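## Task

Press every drive blank carrying a red sticker fully home until it stops and clicks into its latch, leaving all other blanks untouched. The rack is free-standing: tipping it beyond a slight amount fails the job, and it must finish in its original spot.

## Robot and tools

Robot: two arms, left_arm and right_arm, each ending in a two-finger gripper. A camera stand is fixed to the floor behind them.

Frames. Scene frame: origin at table-top height, halfway between the arms' nominal bases; +z up, +x forward over the table, left_arm toward +y (arm names do not match image sides). Calibrated bases: left_arm at (-0.039, +0.347, 0) m, quat_wxyz (+1.000, 0, 0, -0.021); right_arm at (-0.006, -0.266, 0) m, quat_wxyz (+1.000, 0, 0, -0.004). Each arm reports hand poses, velocities, targets and its wrist camera pose in its own base frame. Fixed cameras and the table use the scene frame. All motion offsets are along the current Hand target's own axes. On the gripper, fingers point along +z and separate along y; end_effector_position is the point between the pads, about 1 cm short of the tips.

execute_actions(actions, cameras). actions is a list of actions; each action is a table of up to 15 rows, one row per 1/30 s step; a shorter table repeats its final row to fill 15. Every row holds 14 numbers in [-1, 1]: left_arm dx, dy, dz, rx, ry, rz, opening, then the same seven for right_arm, always both. The six pose numbers are an offset from that arm's Hand target as it stood when the action began, not from the previous row; 1.0 equals 0.6 m or 180 degrees, and rx, ry, rz form one rotation vector. Repeating an offset in a new action moves further. opening is absolute: +1 fully open (0.094 m), -1 shut. cameras: list of names, ["all"], or []; default shows images only for an empty actions list. An empty list also reports the scene number and task.

move(target, speed, blend, opening_speed, grip_force, blocking, cameras). target is one 14-number row as above, or a list of up to 15 rows; every row is an offset from the same starting Hand targets. Paths are straight, finish together, take 0.5 to 10 s, and ignore obstacles and the other arm. speed: m/s, 0.002 to 2.9, default 0.25 (turn rate twice that in rad/s), one value or one per target. blend: corner rounding radius in m for lists, default 0 (stop at each). opening_speed: finger rate per second on the -1..1 scale, at least 0.2. grip_force: newtons per pad, 10 to 50, one value or one per arm; it persists, and lower values close slowly. blocking=false returns after about 0.5 s while motion continues. The result adds a move: line with the ending (done, off_target, moving, held, fault) and limits (paced = pose clipped, held = steps withheld). done means at rest within 10 mm and 2 degrees; it does not prove contact or its absence.

wait(seconds 0 to 10) lets time pass with arms holding; it returns early if a running move ends. stop brakes a running move. zoom_image(camera, region [x0, y0, x1, y1], at most 504 by 504 pixels) magnifies the latest image of cam_head_left, cam_head_right, cam_left_wrist or cam_right_wrist (each 672x504). finished_scene(scene, an integer 1 to 3) ends the scene irreversibly; call it only when the goal holds without the robot.

Results: end_effector_position (m) and end_effector_quat_wxyz in the arm's base frame; Hand target (the commanded pose after clipping, the base for next offsets); Tool commands; grip_measured (same scale as opening, reads slightly wide when empty); Joint positions (last entry is finger gap in m); Joint velocities, possibly reported as within noise; joint torques (positive toward larger joint angle, joints 1 to 3 wrap at ±28 N m); motor temperatures. MOTOR HOT appears at 75 °C; at 90 °C the arm folds up and idles, at 100 °C it goes limp. Pushing toward unreachable poses, stretching out or holding loads heats motors.

Control notes: orientation commands are clipped to within 40 degrees of the measured one per step. Arms may rest a few centimetres short of their target from friction and weight; resend the gap as an offset if needed. Sending six zeros re-requests the Hand target. To keep a gripper's opening unchanged, resend its current value, since 0 is half open. An arm blocked by contact keeps pressing; to release, command the target back behind the gripper. Joint ranges (rad): waist -2.618 to 3.054, shoulder 0 to 3.142, elbow 0 to 3.142 (straight at 2.901), wrist pitch ±1.571, wrist yaw ±1.571, wrist roll ±2.094. Avoid paths near an arm's own base. Camera calibrations are approximate (fixed cameras may have shifted a few mm and degrees).

What to avoid: the rack is loose, so push each blank slowly and straight along its slot, ideally low and centred, and keep the rack from sliding or tilting; it must stay where it began. No fast contacts, slams or hard shoves, no arm-on-arm contact or grasping the other gripper, no strain on wrist camera cables, and nothing may fall or be left off the table. Touch only blanks with the target sticker colour.

Each tool is called after ">>>" by a JSON object that holds its "op" and its "data", one argument or row to a line.

## Session

>>> {"op": "execute_actions", "data": {
  "actions": []
}}

Scene clock: 0.00 s.
left_arm: end_effector_position=(+0.3399, +0.0044, +0.1620) grip_measured=+1.000 end_effector_quat_wxyz=(+0.647, -0.192, +0.718, -0.172) | right_arm: end_effector_position=(+0.2435, +0.0513, +0.2146) grip_measured=+1.000 end_effector_quat_wxyz=(+0.514, +0.127, +0.847, +0.047)
Joint positions: left_arm=[0.018 1.102 0.144 0.854 0.016 -0.52 0.094] | right_arm=[0.612 0.605 0.643 -0.631 0.581 0.594 0.094]
Joint velocities: within noise
Joint torques (N m): no reading
Motor temperatures (°C): left_arm=[28 31 38 41 23 22 23] | right_arm=[25 25 34 35 26 22 23]
Heat: left arm: 41 °C; right arm: 35 °C.
Hand target: left_arm +0.3421, +0.0045, +0.1726; +0.658, -0.189, +0.708, -0.173 | right_arm +0.2438, +0.0499, +0.2213; +0.521, +0.130, +0.842, +0.048
Tool commands: left_gripper/opening=+1.0 right_gripper/opening=+1.0

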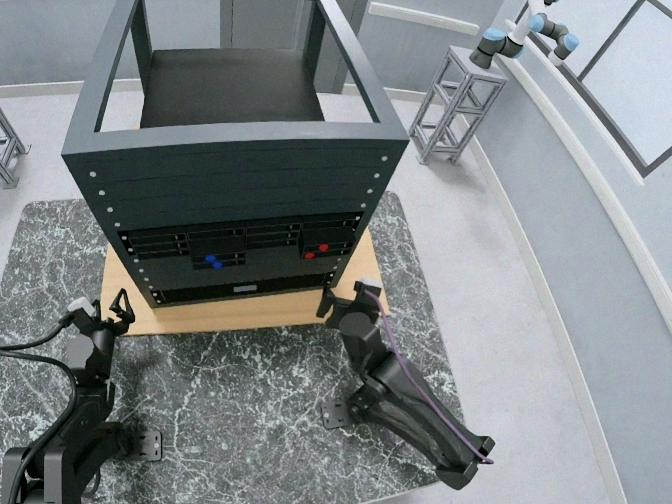

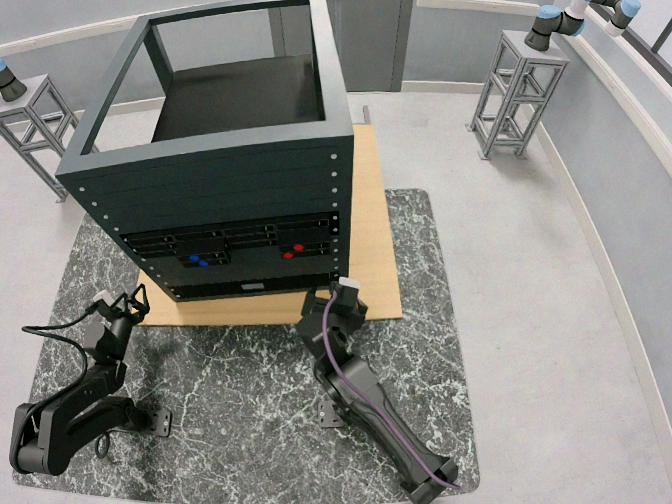

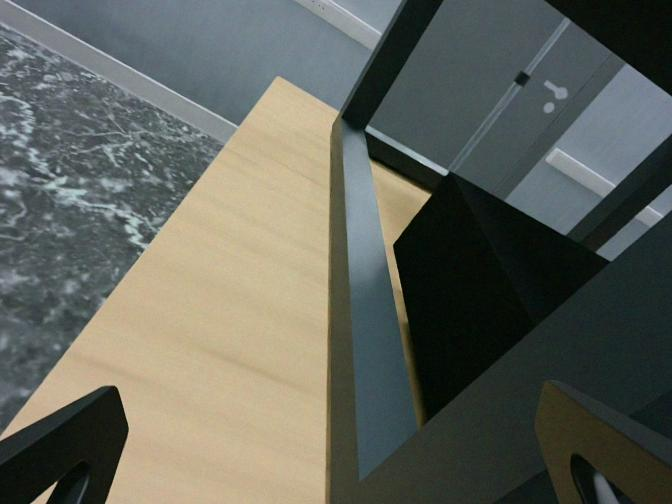

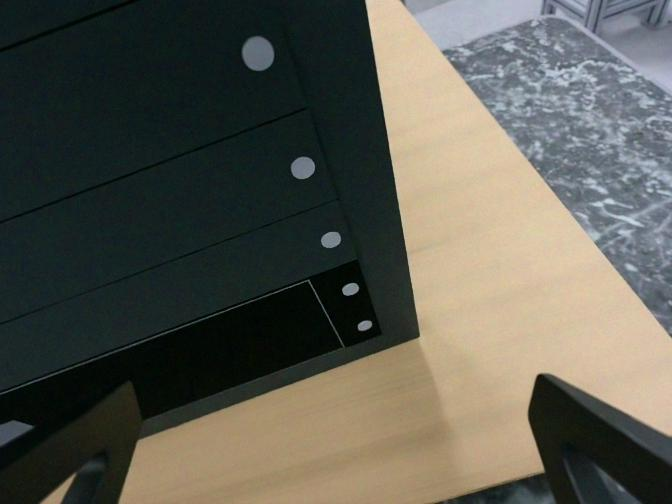

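>>> {"op": "zoom_image", "data": {
  "camera": "cam_head_left",
  "region": [100, 200, 380, 310]
}}

>>> {"op": "zoom_image", "data": {
  "camera": "cam_head_right",
  "region": [110, 200, 360, 310]
}}

Scaled by 1.800 from the camera's 672x504 image, which has a finer 960x720 frame.

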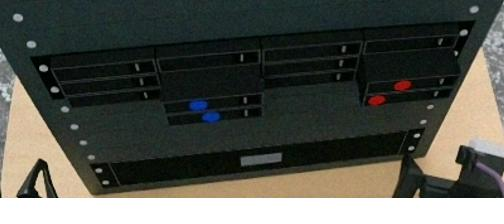

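Scaled by 2.016 from the camera's 672x504 image, which has a finer 960x720 frame.

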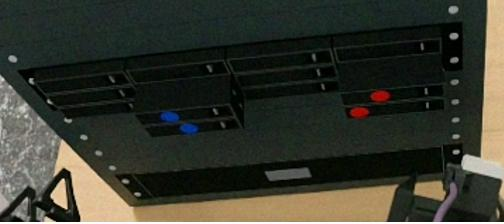

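>>> {"op": "move", "data": {
  "target": [0,0,0,0,0,0,1,-0.131,0.149,-0.154,-0.0374,-0.1463,-0.0811,-1],
  "cameras": ["all"],
  "speed": 0.15
}}

Scene clock: 77.90 s.
left_arm: end_effector_position=(+0.3399, +0.0044, +0.1620) grip_measured=+1.000 end_effector_quat_wxyz=(+0.647, -0.192, +0.718, -0.172) | right_arm: end_effector_position=(+0.2099, +0.1228, +0.3538) grip_measured=-0.988 end_effector_quat_wxyz=(+0.706, -0.004, +0.709, +0.002)
Joint positions: left_arm=[0.018 1.102 0.144 0.854 0.016 -0.52 0.094] | right_arm=[1.324 0.669 0.724 -0.07 1.315 0.013 0.001]
Joint torques (N m): left_arm=[0.03 -2.4 6.13 1.85 -0.02 0] | right_arm=[-0.31 -0.01 4.59 1.77 0.06 -0.06]
Heat: left arm: 43 °C; right arm: 38 °C.
Hand target: left_arm +0.3421, +0.0045, +0.1726; +0.658, -0.189, +0.708, -0.173 | right_arm +0.2099, +0.1196, +0.3505; +0.707, +0.000, +0.707, +0.000
Off the commanded pose: left_arm 0.011 m, 2 deg | right_arm 0.004 m, 1 deg.
move: off_target (left_arm)
camera_calibration:
cam_right_wrist: T_world_to_cam=[[-0.0131963, -0.999792, -0.0155801, 0.1283], [-0.429534, 0.0197386, -0.902835, 0.44509], [0.902954, -0.00522189, -0.429705, 0.0528088], [0, 0, 0, 1]] pos_world=[0.145191, 0.119764, 0.426534]

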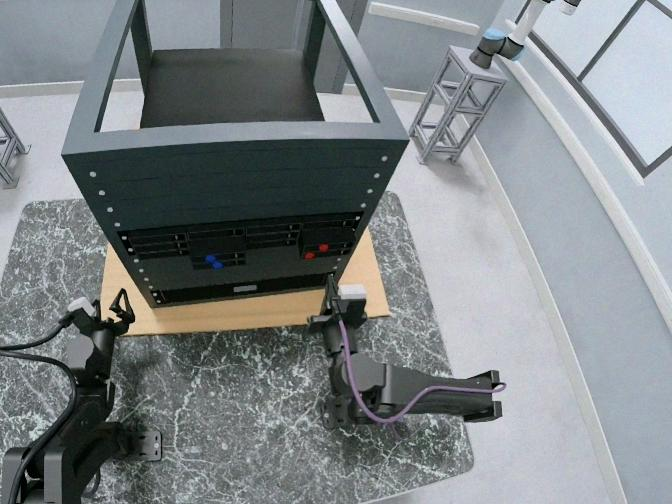

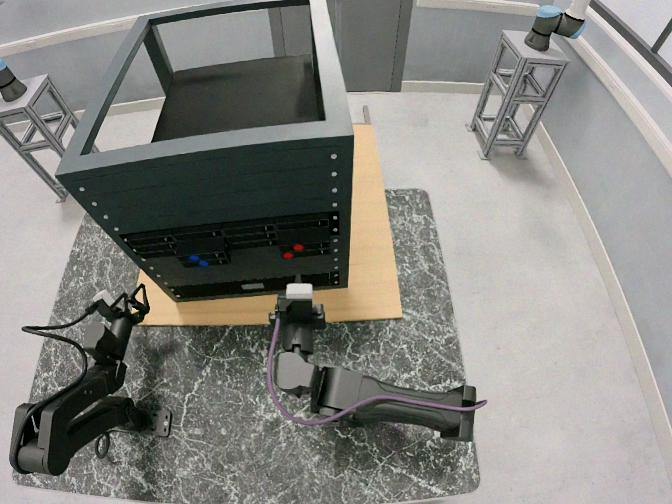

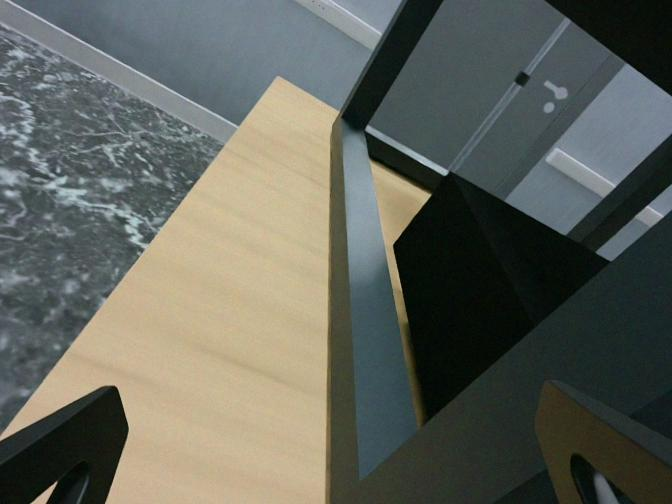

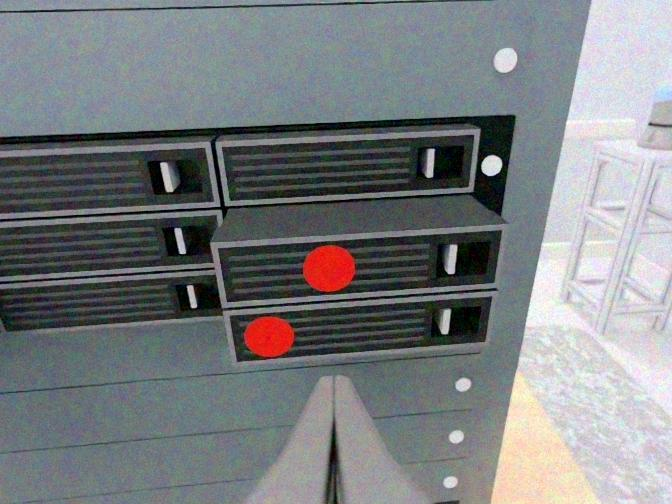

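>>> {"op": "move", "data": {
  "target": [0,0,0,0,0,0,1,0.0158,-0.021,0.07,-0.0283,0,0,-1],
  "cameras": ["cam_right_wrist"],
  "speed": 0.12
}}

Scene clock: 124.27 s.
left_arm: end_effector_position=(+0.3399, +0.0044, +0.1620) grip_measured=+1.000 end_effector_quat_wxyz=(+0.647, -0.192, +0.718, -0.172) | right_arm: end_effector_position=(+0.2522, +0.1085, +0.3430) grip_measured=-0.988 end_effector_quat_wxyz=(+0.703, -0.032, +0.710, +0.030)
Joint positions: left_arm=[0.018 1.102 0.144 0.854 0.016 -0.52 0.094] | right_arm=[0.899 0.625 0.677 -0.066 0.811 0.007 0.001]
Joint torques (N m): left_arm=[0.03 -2.4 6.13 1.85 -0.02 0.01] | right_arm=[-0.61 -0.16 4.85 2.26 -0.08 -0.06]
Heat: left arm: 42 °C; right arm: 36 °C.
Hand target: left_arm +0.3421, +0.0045, +0.1726; +0.658, -0.189, +0.708, -0.173 | right_arm +0.2520, +0.1071, +0.3409; +0.706, -0.031, +0.706, +0.031
Off the commanded pose: left_arm 0.011 m, 2 deg | right_arm 0.003 m, 1 deg.
move: off_target (left_arm)
camera_calibration:
cam_right_wrist: T_world_to_cam=[[0.0653098, -0.99776, -0.0144996, 0.0941079], [-0.434687, -0.0153676, -0.90045, 0.458123], [0.89821, 0.065111, -0.434717, 0.0051824], [0, 0, 0, 1]] pos_world=[0.188339, 0.1006, 0.416134]
Images, in order (width x height): cam_right_wrist 672x504.

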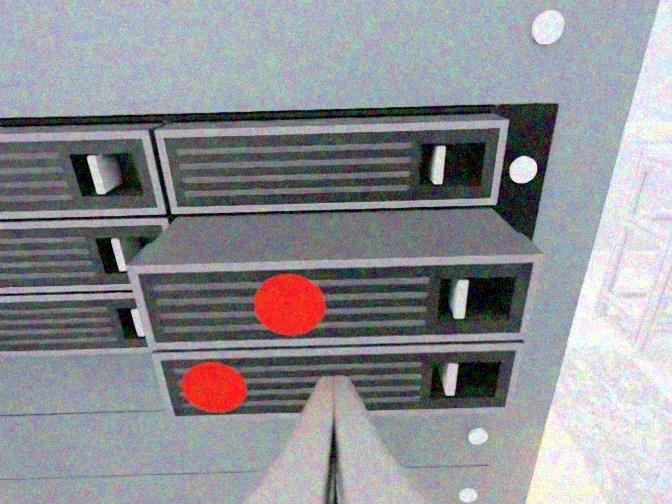

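>>> {"op": "move", "data": {
  "target": [
    [0,0,0,0,0,0,1,-0.0067,0,0.025,0,0,0,-1],
    [0,0,0,0,0,0,1,-0.0067,0,0.07,0,0,0,-1]
  ],
  "cameras": ["all"],
  "speed": 0.03,
  "blend": [0.003,0]
}}

Scene clock: 145.73 s.
left_arm: end_effector_position=(+0.3399, +0.0044, +0.1620) grip_measured=+1.000 end_effector_quat_wxyz=(+0.647, -0.192, +0.718, -0.172) | right_arm: end_effector_position=(+0.2926, +0.1100, +0.3309) grip_measured=-0.988 end_effector_quat_wxyz=(+0.694, -0.036, +0.718, +0.022)
Joint positions: left_arm=[0.018 1.102 0.144 0.854 0.016 -0.52 0.094] | right_arm=[0.694 0.759 0.677 0.039 0.612 0.006 0.001]
Joint torques (N m): left_arm=[0.03 -2.39 6.13 1.85 -0.03 0] | right_arm=[-0.62 -0.02 8.21 2.46 -0.13 -0.05]
Heat: left arm: 42 °C; right arm: 37 °C.
Hand target: left_arm +0.3421, +0.0045, +0.1726; +0.658, -0.189, +0.708, -0.173 | right_arm +0.2938, +0.1108, +0.3449; +0.706, -0.031, +0.706, +0.032
Off the commanded pose: left_arm 0.011 m, 2 deg | right_arm 0.014 m, 2 deg.
move: off_target (left_arm, right_arm)
camera_calibration:
cam_right_wrist: T_world_to_cam=[[0.0598097, -0.998208, 0.00167786, 0.0891414], [-0.455857, -0.0288089, -0.889587, 0.468804], [0.888041, 0.0524411, -0.456763, -0.024821], [0, 0, 0, 1]] pos_world=[0.230418, 0.103789, 0.405555]

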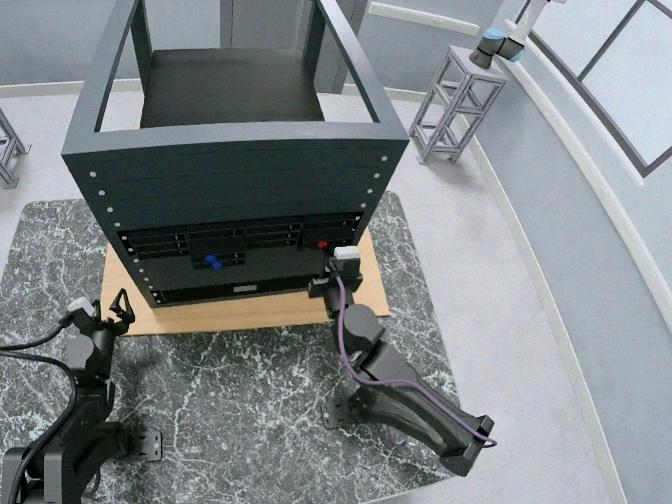

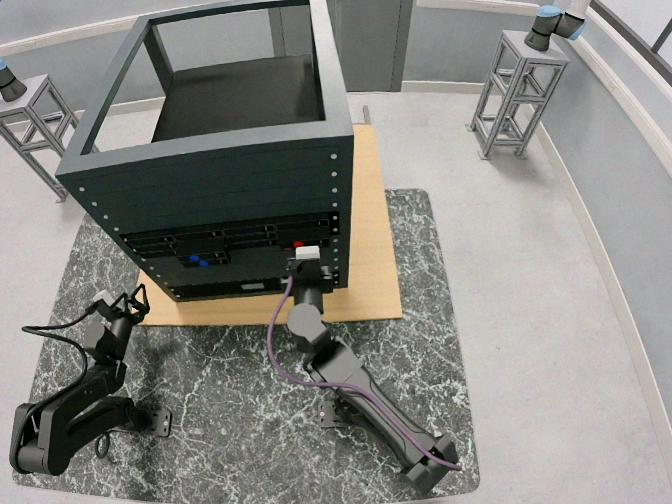

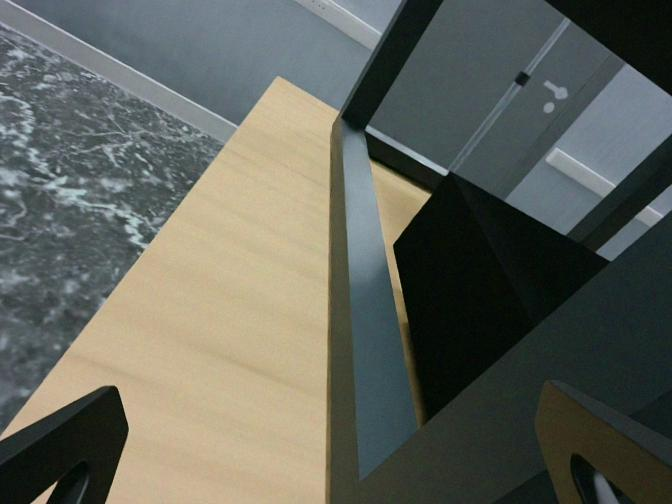

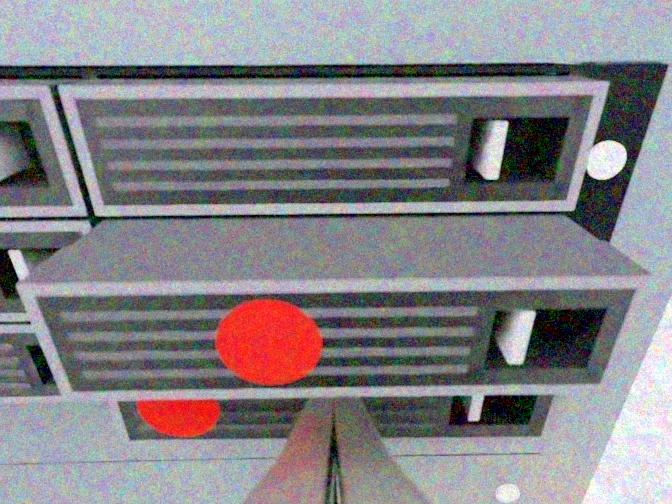

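>>> {"op": "move", "data": {
  "target": [
    [0,0,0,0,0,0,1,0,0,-0.07,0,0,0,-1],
    [0,0,0,0,0,0,1,-0.015,0,-0.055,0,0,0,-1]
  ],
  "cameras": ["cam_right_wrist"],
  "speed": 0.06
}}

Scene clock: 159.73 s.
left_arm: end_effector_position=(+0.3399, +0.0044, +0.1620) grip_measured=+1.000 end_effector_quat_wxyz=(+0.647, -0.192, +0.718, -0.172) | right_arm: end_effector_position=(+0.2616, +0.1101, +0.3387) grip_measured=-0.988 end_effector_quat_wxyz=(+0.699, -0.037, +0.714, +0.025)
Joint positions: left_arm=[0.018 1.102 0.144 0.854 0.016 -0.52 0.094] | right_arm=[0.847 0.657 0.677 -0.05 0.759 0.005 0.001]
Joint torques (N m): left_arm=[0.03 -2.4 6.12 1.85 -0.03 0] | right_arm=[-0.62 0.42 9.31 2 -0.07 -0.05]
Heat: left arm: 42 °C; right arm: 39 °C.
Hand target: left_arm +0.3421, +0.0045, +0.1726; +0.658, -0.189, +0.708, -0.173 | right_arm +0.2609, +0.1079, +0.3539; +0.706, -0.031, +0.706, +0.032
Off the commanded pose: left_arm 0.011 m, 2 deg | right_arm 0.015 m, 2 deg.
move: off_target (left_arm, right_arm)
camera_calibration:
cam_right_wrist: T_world_to_cam=[[0.0656023, -0.997844, -0.00182607, 0.0905944], [-0.444566, -0.0275891, -0.895321, 0.460608], [0.89334, 0.0595469, -0.445418, 0.000215967], [0, 0, 0, 1]] pos_world=[0.198635, 0.103094, 0.412654]
Images, in order (width x height): cam_right_wrist 672x504.

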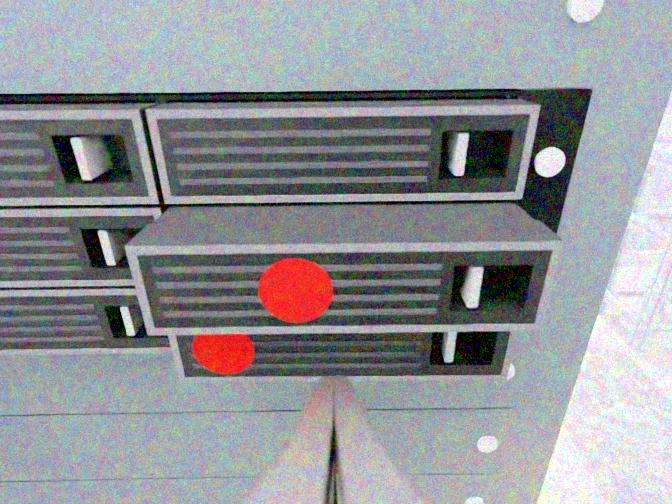

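>>> {"op": "move", "data": {
  "target": [0,0,0,0,0,0,1,-0.0185,0,0,0,0,0,-1],
  "cameras": ["cam_right_wrist"],
  "speed": 0.06
}}

Scene clock: 169.03 s.
left_arm: end_effector_position=(+0.3399, +0.0044, +0.1620) grip_measured=+1.000 end_effector_quat_wxyz=(+0.647, -0.192, +0.718, -0.172) | right_arm: end_effector_position=(+0.2616, +0.1102, +0.3483) grip_measured=-0.988 end_effector_quat_wxyz=(+0.699, -0.037, +0.714, +0.025)
Joint positions: left_arm=[0.018 1.102 0.144 0.854 0.016 -0.52 0.094] | right_arm=[0.847 0.669 0.719 -0.08 0.759 0.005 0.001]
Joint torques (N m): left_arm=[0.05 -2.39 6.13 1.85 -0.02 0] | right_arm=[-0.58 0.65 9.77 1.98 -0.07 -0.05]
Heat: left arm: 42 °C; right arm: 38 °C.
Hand target: left_arm +0.3421, +0.0045, +0.1726; +0.658, -0.189, +0.708, -0.173 | right_arm +0.2608, +0.1078, +0.3652; +0.707, -0.031, +0.706, +0.032
Off the commanded pose: left_arm 0.011 m, 2 deg | right_arm 0.017 m, 2 deg.
move: off_target (left_arm, right_arm)
camera_calibration:
cam_right_wrist: T_world_to_cam=[[0.0663591, -0.997795, -0.00121651, 0.0903987], [-0.44477, -0.0284883, -0.895191, 0.469289], [0.893183, 0.0599451, -0.44568, 0.00458021], [0, 0, 0, 1]] pos_world=[0.198636, 0.103294, 0.422255]
Images, in order (width x height): cam_right_wrist 672x504.

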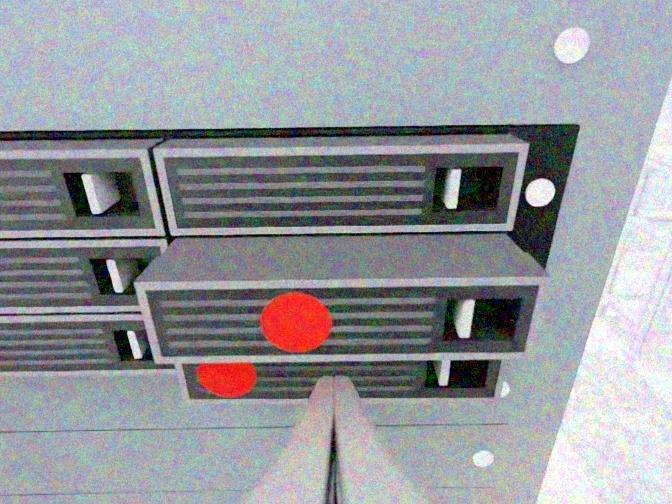

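>>> {"op": "move", "data": {
  "target": [0,0,0,0,0,0,1,-0.003,0,0.083,0,0,0,-1],
  "cameras": ["cam_right_wrist","cam_head_right"],
  "speed": 0.04
}}

Scene clock: 178.10 s.
left_arm: end_effector_position=(+0.3399, +0.0044, +0.1620) grip_measured=+1.000 end_effector_quat_wxyz=(+0.647, -0.192, +0.718, -0.172) | right_arm: end_effector_position=(+0.3069, +0.1103, +0.3386) grip_measured=-0.988 end_effector_quat_wxyz=(+0.684, -0.042, +0.728, +0.014)
Joint positions: left_arm=[0.018 1.102 0.144 0.854 0.016 -0.52 0.094] | right_arm=[0.641 0.825 0.755 -0.004 0.562 0.003 0.001]
Joint torques (N m): left_arm=[0.03 -2.39 6.12 1.85 -0.02 0] | right_arm=[-0.85 0.1 10.45 2.64 -0.19 -0.03]
Heat: left arm: 42 °C; right arm: 38 °C.
Hand target: left_arm +0.3421, +0.0045, +0.1726; +0.658, -0.189, +0.708, -0.173 | right_arm +0.3105, +0.1122, +0.3668; +0.706, -0.031, +0.706, +0.031
Off the commanded pose: left_arm 0.011 m, 2 deg | right_arm 0.029 m, 4 deg.
move: off_target (left_arm, right_arm)
camera_calibration:
cam_right_wrist: T_world_to_cam=[[0.0570817, -0.998168, 0.0200552, 0.0831785], [-0.479847, -0.0450452, -0.876195, 0.486834], [0.875493, 0.0403913, -0.481539, -0.02038], [0, 0, 0, 1]] pos_world=[0.246701, 0.105779, 0.41508]
Images, in order (width x height): cam_head_right 672x504, cam_right_wrist 672x504.

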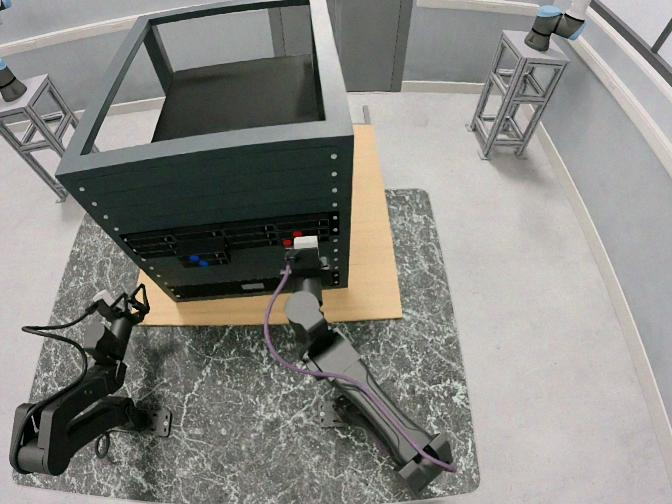

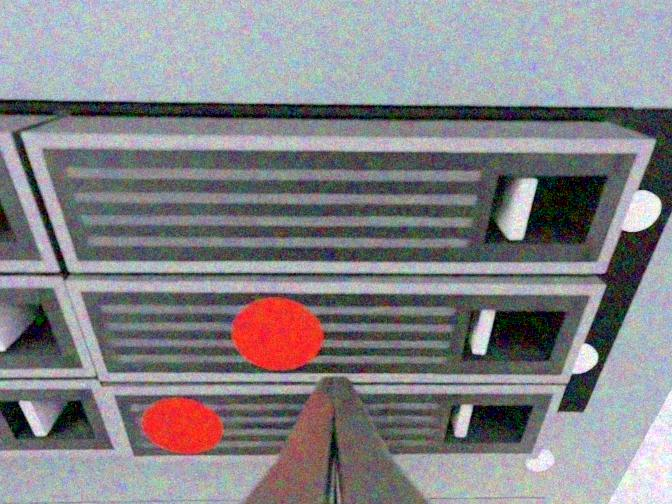

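>>> {"op": "move", "data": {
  "target": [
    [0,0,0,0,0,0,1,0,0,-0.04,0,0,0,-1],
    [0,0,0,0,0,0,1,-0.027,0,-0.03,0,-0.01,0,-1]
  ],
  "cameras": ["cam_right_wrist"],
  "speed": 0.06
}}

Scene clock: 192.77 s.
left_arm: end_effector_position=(+0.3399, +0.0044, +0.1620) grip_measured=+1.000 end_effector_quat_wxyz=(+0.647, -0.192, +0.718, -0.172) | right_arm: end_effector_position=(+0.2924, +0.1120, +0.3593) grip_measured=-0.988 end_effector_quat_wxyz=(+0.701, -0.041, +0.712, +0.021)
Joint positions: left_arm=[0.018 1.102 0.144 0.854 0.016 -0.52 0.094] | right_arm=[0.7 0.782 0.778 -0.016 0.612 -0.015 0.001]
Joint torques (N m): left_arm=[0.03 -2.4 6.13 1.85 -0.02 0] | right_arm=[-0.61 -0.08 10.04 2.36 -0.09 -0.08]
Motor temperatures (°C): left_arm=[27 28 34 42 23 22 22] | right_arm=[24 23 35 40 24 22 24]
Heat: left arm: 42 °C; right arm: 40 °C.
Hand target: left_arm +0.3421, +0.0045, +0.1726; +0.658, -0.189, +0.708, -0.173 | right_arm +0.2926, +0.1106, +0.3832; +0.718, -0.031, +0.695, +0.032
Off the commanded pose: left_arm 0.011 m, 2 deg | right_arm 0.024 m, 3 deg.
move: off_target (left_arm, right_arm)
camera_calibration:
cam_right_wrist: T_world_to_cam=[[0.0656049, -0.997804, 0.00916131, 0.0865719], [-0.438938, -0.0371026, -0.897751, 0.49303], [0.896119, 0.0548757, -0.440408, -0.0203178], [0, 0, 0, 1]] pos_world=[0.228938, 0.105789, 0.432877]
Images, in order (width x height): cam_right_wrist 672x504.

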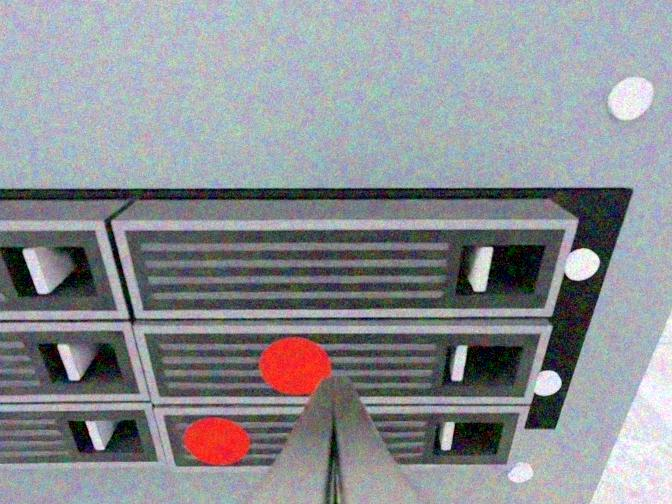

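>>> {"op": "move", "data": {
  "target": [0,0,0,0,0,0,1,0.003,0,0.05,0,0,0,-1],
  "cameras": ["cam_right_wrist","cam_head_right"],
  "speed": 0.04
}}

Scene clock: 199.43 s.
left_arm: end_effector_position=(+0.3399, +0.0044, +0.1620) grip_measured=+1.000 end_effector_quat_wxyz=(+0.647, -0.192, +0.718, -0.172) | right_arm: end_effector_position=(+0.3107, +0.1104, +0.3512) grip_measured=-0.988 end_effector_quat_wxyz=(+0.692, -0.045, +0.721, +0.014)
Joint positions: left_arm=[0.018 1.102 0.144 0.854 0.016 -0.52 0.094] | right_arm=[0.624 0.842 0.789 0.003 0.542 -0.016 0.001]
Joint torques (N m): left_arm=[0.03 -2.4 6.13 1.85 -0.02 0] | right_arm=[-2.28 2.13 10.82 3.03 -0.36 -0.03]
Heat: left arm: 42 °C; right arm: 39 °C.
Hand target: left_arm +0.3421, +0.0045, +0.1726; +0.658, -0.189, +0.708, -0.173 | right_arm +0.3225, +0.1133, +0.3822; +0.717, -0.031, +0.695, +0.032
Off the commanded pose: left_arm 0.011 m, 2 deg | right_arm 0.033 m, 5 deg.
move: off_target (left_arm, right_arm)
camera_calibration:
cam_right_wrist: T_world_to_cam=[[0.061045, -0.997816, 0.0252424, 0.0796811], [-0.461589, -0.0506442, -0.885647, 0.498033], [0.884991, 0.0424127, -0.463672, -0.0271136], [0, 0, 0, 1]] pos_world=[0.249018, 0.105879, 0.426498]
Images, in order (width x height): cam_head_right 672x504, cam_right_wrist 672x504.

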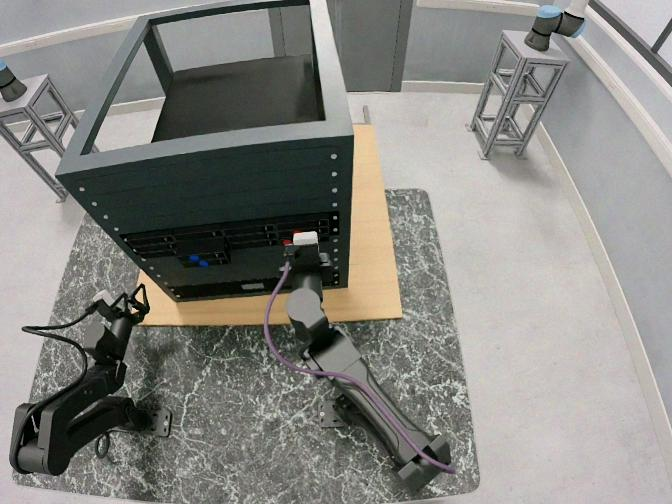

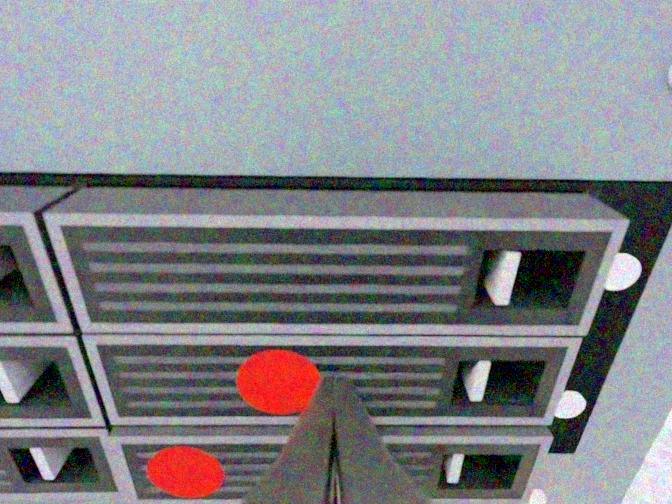

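>>> {"op": "move", "data": {
  "target": [0,0,0,0,0,0,1,0,0,0.025,0,0,0,-1],
  "cameras": ["cam_right_wrist","cam_head_right","cam_head_left"],
  "speed": 0.04
}}

Scene clock: 209.33 s.
left_arm: end_effector_position=(+0.3399, +0.0044, +0.1620) grip_measured=+1.000 end_effector_quat_wxyz=(+0.647, -0.192, +0.718, -0.172) | right_arm: end_effector_position=(+0.3115, +0.1100, +0.3516) grip_measured=-0.988 end_effector_quat_wxyz=(+0.686, -0.053, +0.725, +0.017)
Joint positions: left_arm=[0.018 1.102 0.144 0.854 0.016 -0.52 0.094] | right_arm=[0.604 0.842 0.806 -0.03 0.506 -0.016 0.001]
Joint torques (N m): left_arm=[0.03 -2.4 6.13 1.85 -0.02 0] | right_arm=[-3.55 5.41 10.61 3.71 -0.32 0]
Heat: left arm: 41 °C; right arm: 41 °C.
Hand target: left_arm +0.3421, +0.0045, +0.1726; +0.658, -0.189, +0.708, -0.173 | right_arm +0.3374, +0.1147, +0.3826; +0.717, -0.031, +0.695, +0.032
Off the commanded pose: left_arm 0.011 m, 2 deg | right_arm 0.041 m, 6 deg.
move: off_target (left_arm, right_arm)
camera_calibration:
cam_right_wrist: T_world_to_cam=[[0.0769397, -0.99653, 0.0317374, 0.0718353], [-0.473338, -0.064524, -0.878515, 0.501393], [0.877515, 0.0525702, -0.47666, -0.0218119], [0, 0, 0, 1]] pos_world=[0.250942, 0.105085, 0.427805]
Images, in order (width x height): cam_head_left 672x504, cam_head_right 672x504, cam_right_wrist 672x504.

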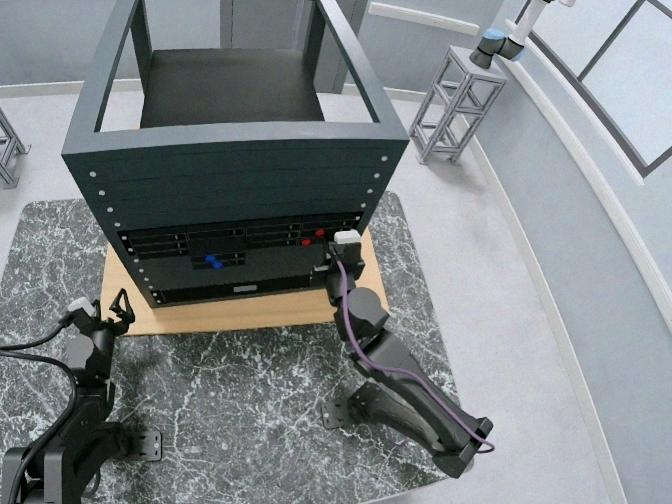

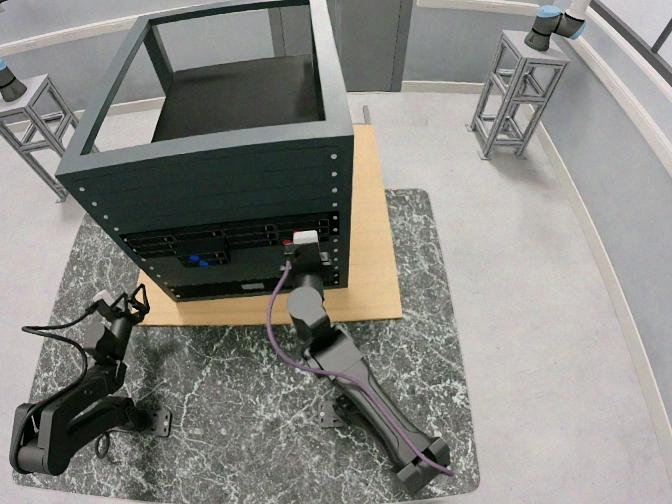

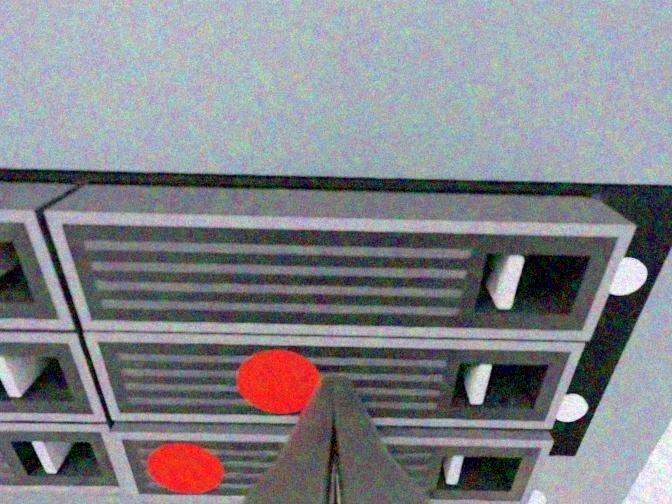

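>>> {"op": "zoom_image", "data": {
  "camera": "cam_right_wrist",
  "region": [20, 300, 300, 504]
}}

>>> {"op": "zoom_image", "data": {
  "camera": "cam_right_wrist",
  "region": [400, 300, 660, 504]
}}

Scaled by 1.800 from the camera's 672x504 image, which has a finer 960x720 frame.

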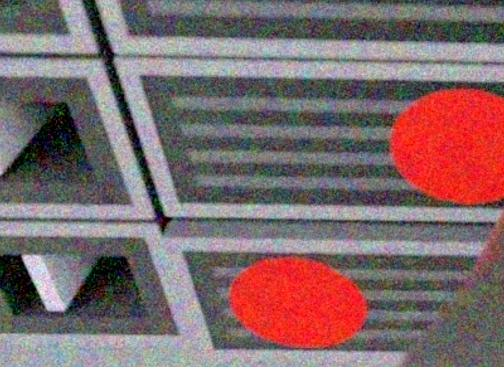

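Scaled by 1.938 from the camera's 672x504 image, which has a finer 960x720 frame.

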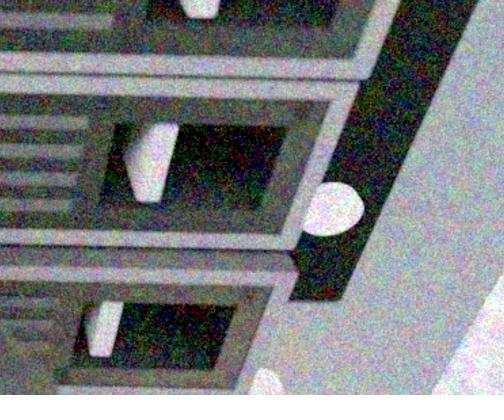

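>>> {"op": "move", "data": {
  "target": [
    [0,0,0,0,0,0,1,0,0,-0.075,0,0,0,-1],
    [0,0,0,0,0,0,1,0.065,-0.003,-0.075,0,0,0,-1]
  ],
  "cameras": ["cam_right_wrist"],
  "speed": 0.06
}}

Scene clock: 226.67 s.
left_arm: end_effector_position=(+0.3399, +0.0044, +0.1620) grip_measured=+1.000 end_effector_quat_wxyz=(+0.647, -0.192, +0.718, -0.172) | right_arm: end_effector_position=(+0.2959, +0.1119, +0.3416) grip_measured=-0.988 end_effector_quat_wxyz=(+0.711, -0.034, +0.701, +0.029)
Joint positions: left_arm=[0.018 1.102 0.144 0.854 0.016 -0.52 0.094] | right_arm=[0.683 0.77 0.671 0.116 0.594 -0.016 0.001]
Joint torques (N m): left_arm=[0.03 -2.4 6.12 1.85 -0.02 0] | right_arm=[-0.62 -1.62 5.3 2.41 -0.09 -0.03]
Motor temperatures (°C): left_arm=[27 27 34 41 23 22 22] | right_arm=[25 23 35 48 24 22 24]
Heat: left arm: 41 °C; right arm: 48 °C.
Hand target: left_arm +0.3421, +0.0045, +0.1726; +0.658, -0.189, +0.708, -0.173 | right_arm +0.2940, +0.1089, +0.3424; +0.718, -0.031, +0.695, +0.032
Off the commanded pose: left_arm 0.011 m, 2 deg | right_arm 0.003 m, 1 deg.
move: off_target (left_arm)
camera_calibration:
cam_right_wrist: T_world_to_cam=[[0.067448, -0.997661, -0.011148, 0.0928257], [-0.413292, -0.0177678, -0.910425, 0.473194], [0.908097, 0.0660137, -0.413523, -0.0452015], [0, 0, 0, 1]] pos_world=[0.230353, 0.104, 0.41315]
Images, in order (width x height): cam_right_wrist 672x504.

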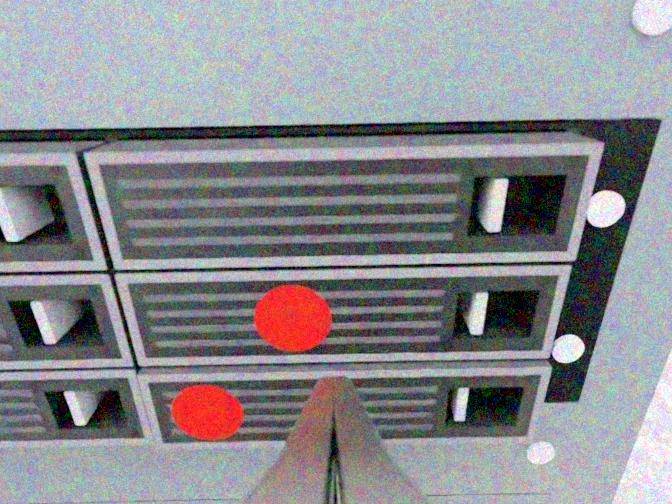

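>>> {"op": "move", "data": {
  "target": [
    [0,0,0,0,0,0,1,0.030,0,0,0,0,0,-1],
    [0,0,0,0,0,0,1,0.030,0,0.055,0,0,0,-1]
  ],
  "cameras": ["cam_right_wrist","cam_head_right"],
  "speed": 0.05
}}

Scene clock: 237.00 s.
left_arm: end_effector_position=(+0.3399, +0.0044, +0.1620) grip_measured=+1.000 end_effector_quat_wxyz=(+0.647, -0.192, +0.718, -0.172) | right_arm: end_effector_position=(+0.3107, +0.1071, +0.3199) grip_measured=-0.988 end_effector_quat_wxyz=(+0.711, -0.030, +0.702, +0.023)
Joint positions: left_arm=[0.018 1.102 0.144 0.854 0.016 -0.52 0.094] | right_arm=[0.614 0.812 0.598 0.226 0.539 -0.016 0.001]
Joint torques (N m): left_arm=[0.03 -2.4 6.13 1.85 -0.02 0] | right_arm=[-3.49 4.48 8.44 2.95 -0.61 0.02]
Heat: left arm: 41 °C; right arm: 44 °C.
Hand target: left_arm +0.3421, +0.0045, +0.1726; +0.658, -0.189, +0.708, -0.173 | right_arm +0.3274, +0.1120, +0.3254; +0.717, -0.031, +0.695, +0.032
Off the commanded pose: left_arm 0.011 m, 2 deg | right_arm 0.018 m, 2 deg.
move: off_target (left_arm, right_arm)
camera_calibration:
cam_right_wrist: T_world_to_cam=[[0.0533662, -0.998538, -0.00857327, 0.090421], [-0.415553, -0.0144006, -0.909455, 0.459499], [0.908002, 0.0520968, -0.415714, -0.064983], [0, 0, 0, 1]] pos_world=[0.245125, 0.100291, 0.391654]
Images, in order (width x height): cam_head_right 672x504, cam_right_wrist 672x504.

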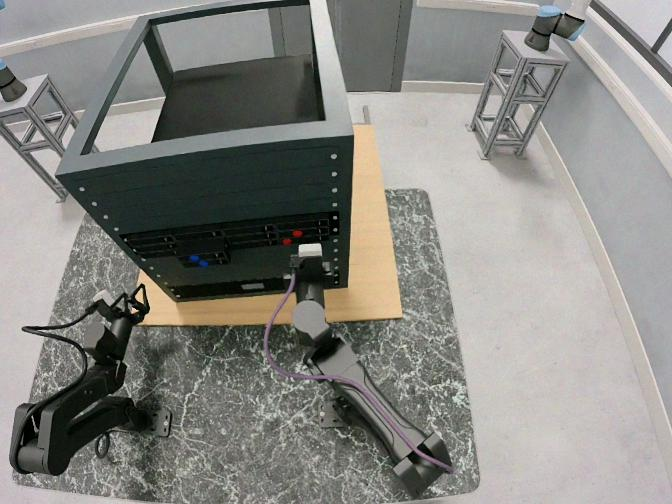

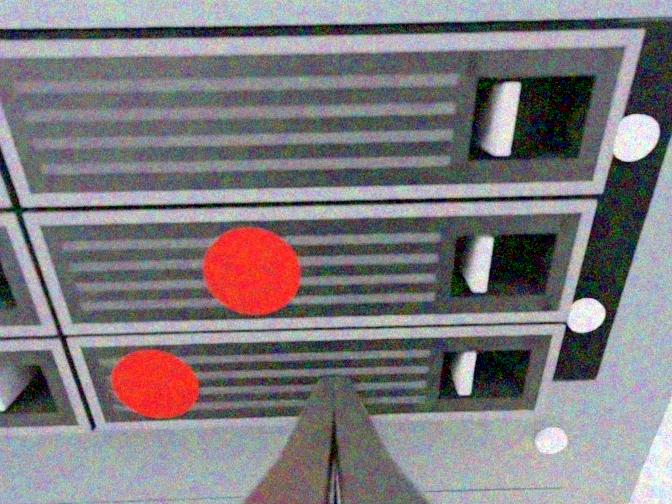

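>>> {"op": "move", "data": {
  "target": [
    [0,0,0,0,0,0,1,0,0,0.017,0,0,0,-1],
    [0,0,0,0,0,0,1,0,0,-0.12,0,0,0,-1]
  ],
  "cameras": ["all"],
  "speed": 0.05
}}

>>> {"op": "zoom_image", "data": {
  "camera": "cam_right_wrist",
  "region": [40, 150, 540, 504]
}}

>>> {"op": "zoom_image", "data": {
  "camera": "cam_head_right",
  "region": [110, 200, 360, 310]
}}

Scene clock: 248.43 s.
left_arm: end_effector_position=(+0.3399, +0.0044, +0.1620) grip_measured=+1.000 end_effector_quat_wxyz=(+0.647, -0.192, +0.718, -0.172) | right_arm: end_effector_position=(+0.2573, +0.1055, +0.3316) grip_measured=-0.988 end_effector_quat_wxyz=(+0.722, -0.023, +0.691, +0.038)
Joint positions: left_arm=[0.018 1.102 0.144 0.854 0.016 -0.52 0.094] | right_arm=[0.849 0.598 0.566 0.094 0.762 -0.024 0.001]
Joint torques (N m): left_arm=[0.05 -2.4 6.12 1.85 -0.02 0] | right_arm=[0.54 -0.08 4.97 1.93 0 -0.05]
Motor temperatures (°C): left_arm=[27 27 34 41 23 21 22] | right_arm=[24 23 34 43 24 22 24]
Heat: left arm: 41 °C; right arm: 43 °C.
Hand target: left_arm +0.3421, +0.0045, +0.1726; +0.658, -0.189, +0.708, -0.173 | right_arm +0.2557, +0.1056, +0.3231; +0.718, -0.031, +0.695, +0.032
Off the commanded pose: left_arm 0.011 m, 2 deg | right_arm 0.009 m, 1 deg.
move: off_target (left_arm)
camera_calibration:
cam_right_wrist: T_world_to_cam=[[0.0657154, -0.99715, -0.037072, 0.0979385], [-0.387219, 0.00875713, -0.921946, 0.442445], [0.919643, 0.0749411, -0.385539, -0.0270486], [0, 0, 0, 1]] pos_world=[0.189762, 0.0958118, 0.401113]

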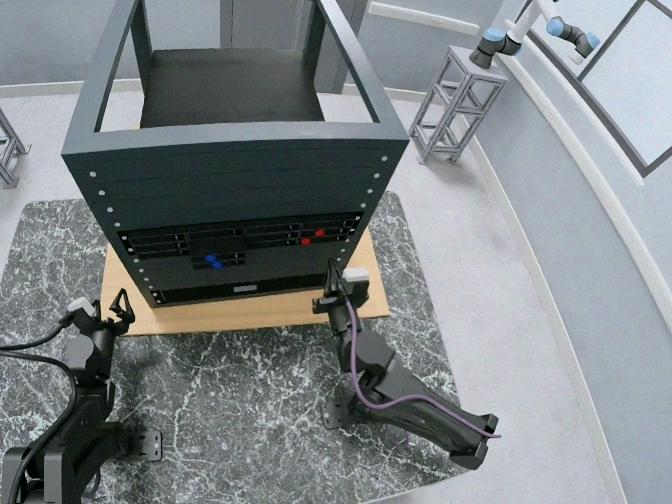

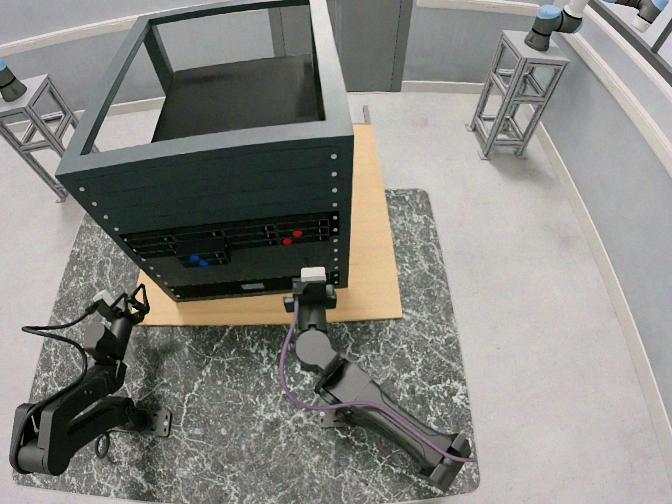

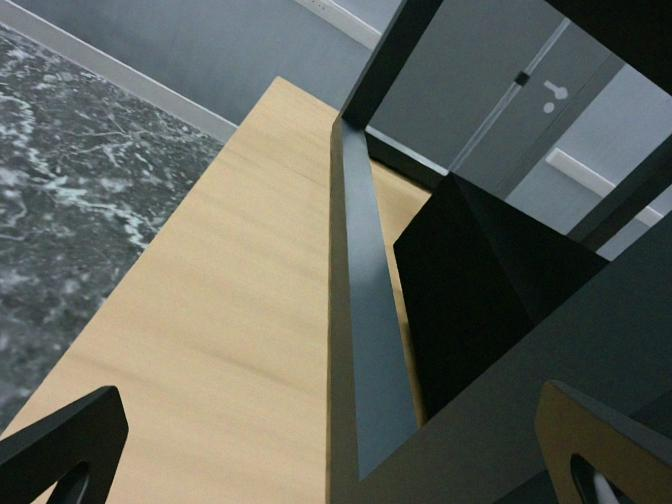

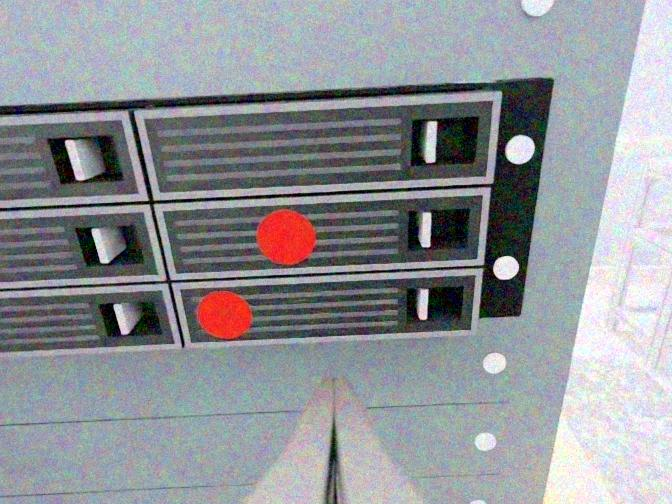

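Scaled by 1.008 from the camera's 672x504 image, which has a finer 960x720 frame.

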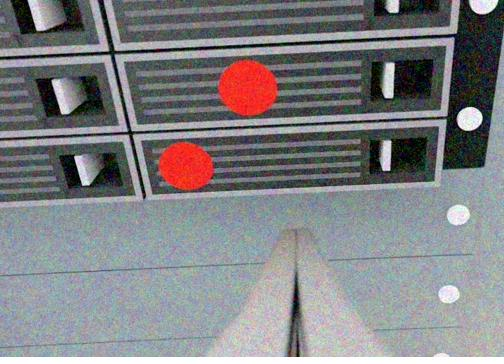

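Scaled by 2.016 from the camera's 672x504 image, which has a finer 960x720 frame.

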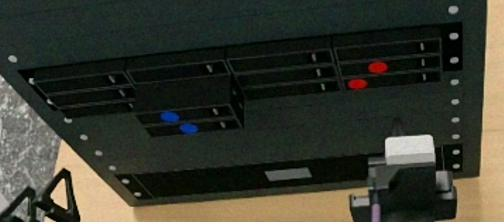

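>>> {"op": "finished_scene", "data": {
  "scene": 1
}}

The scene is finished: the task was done.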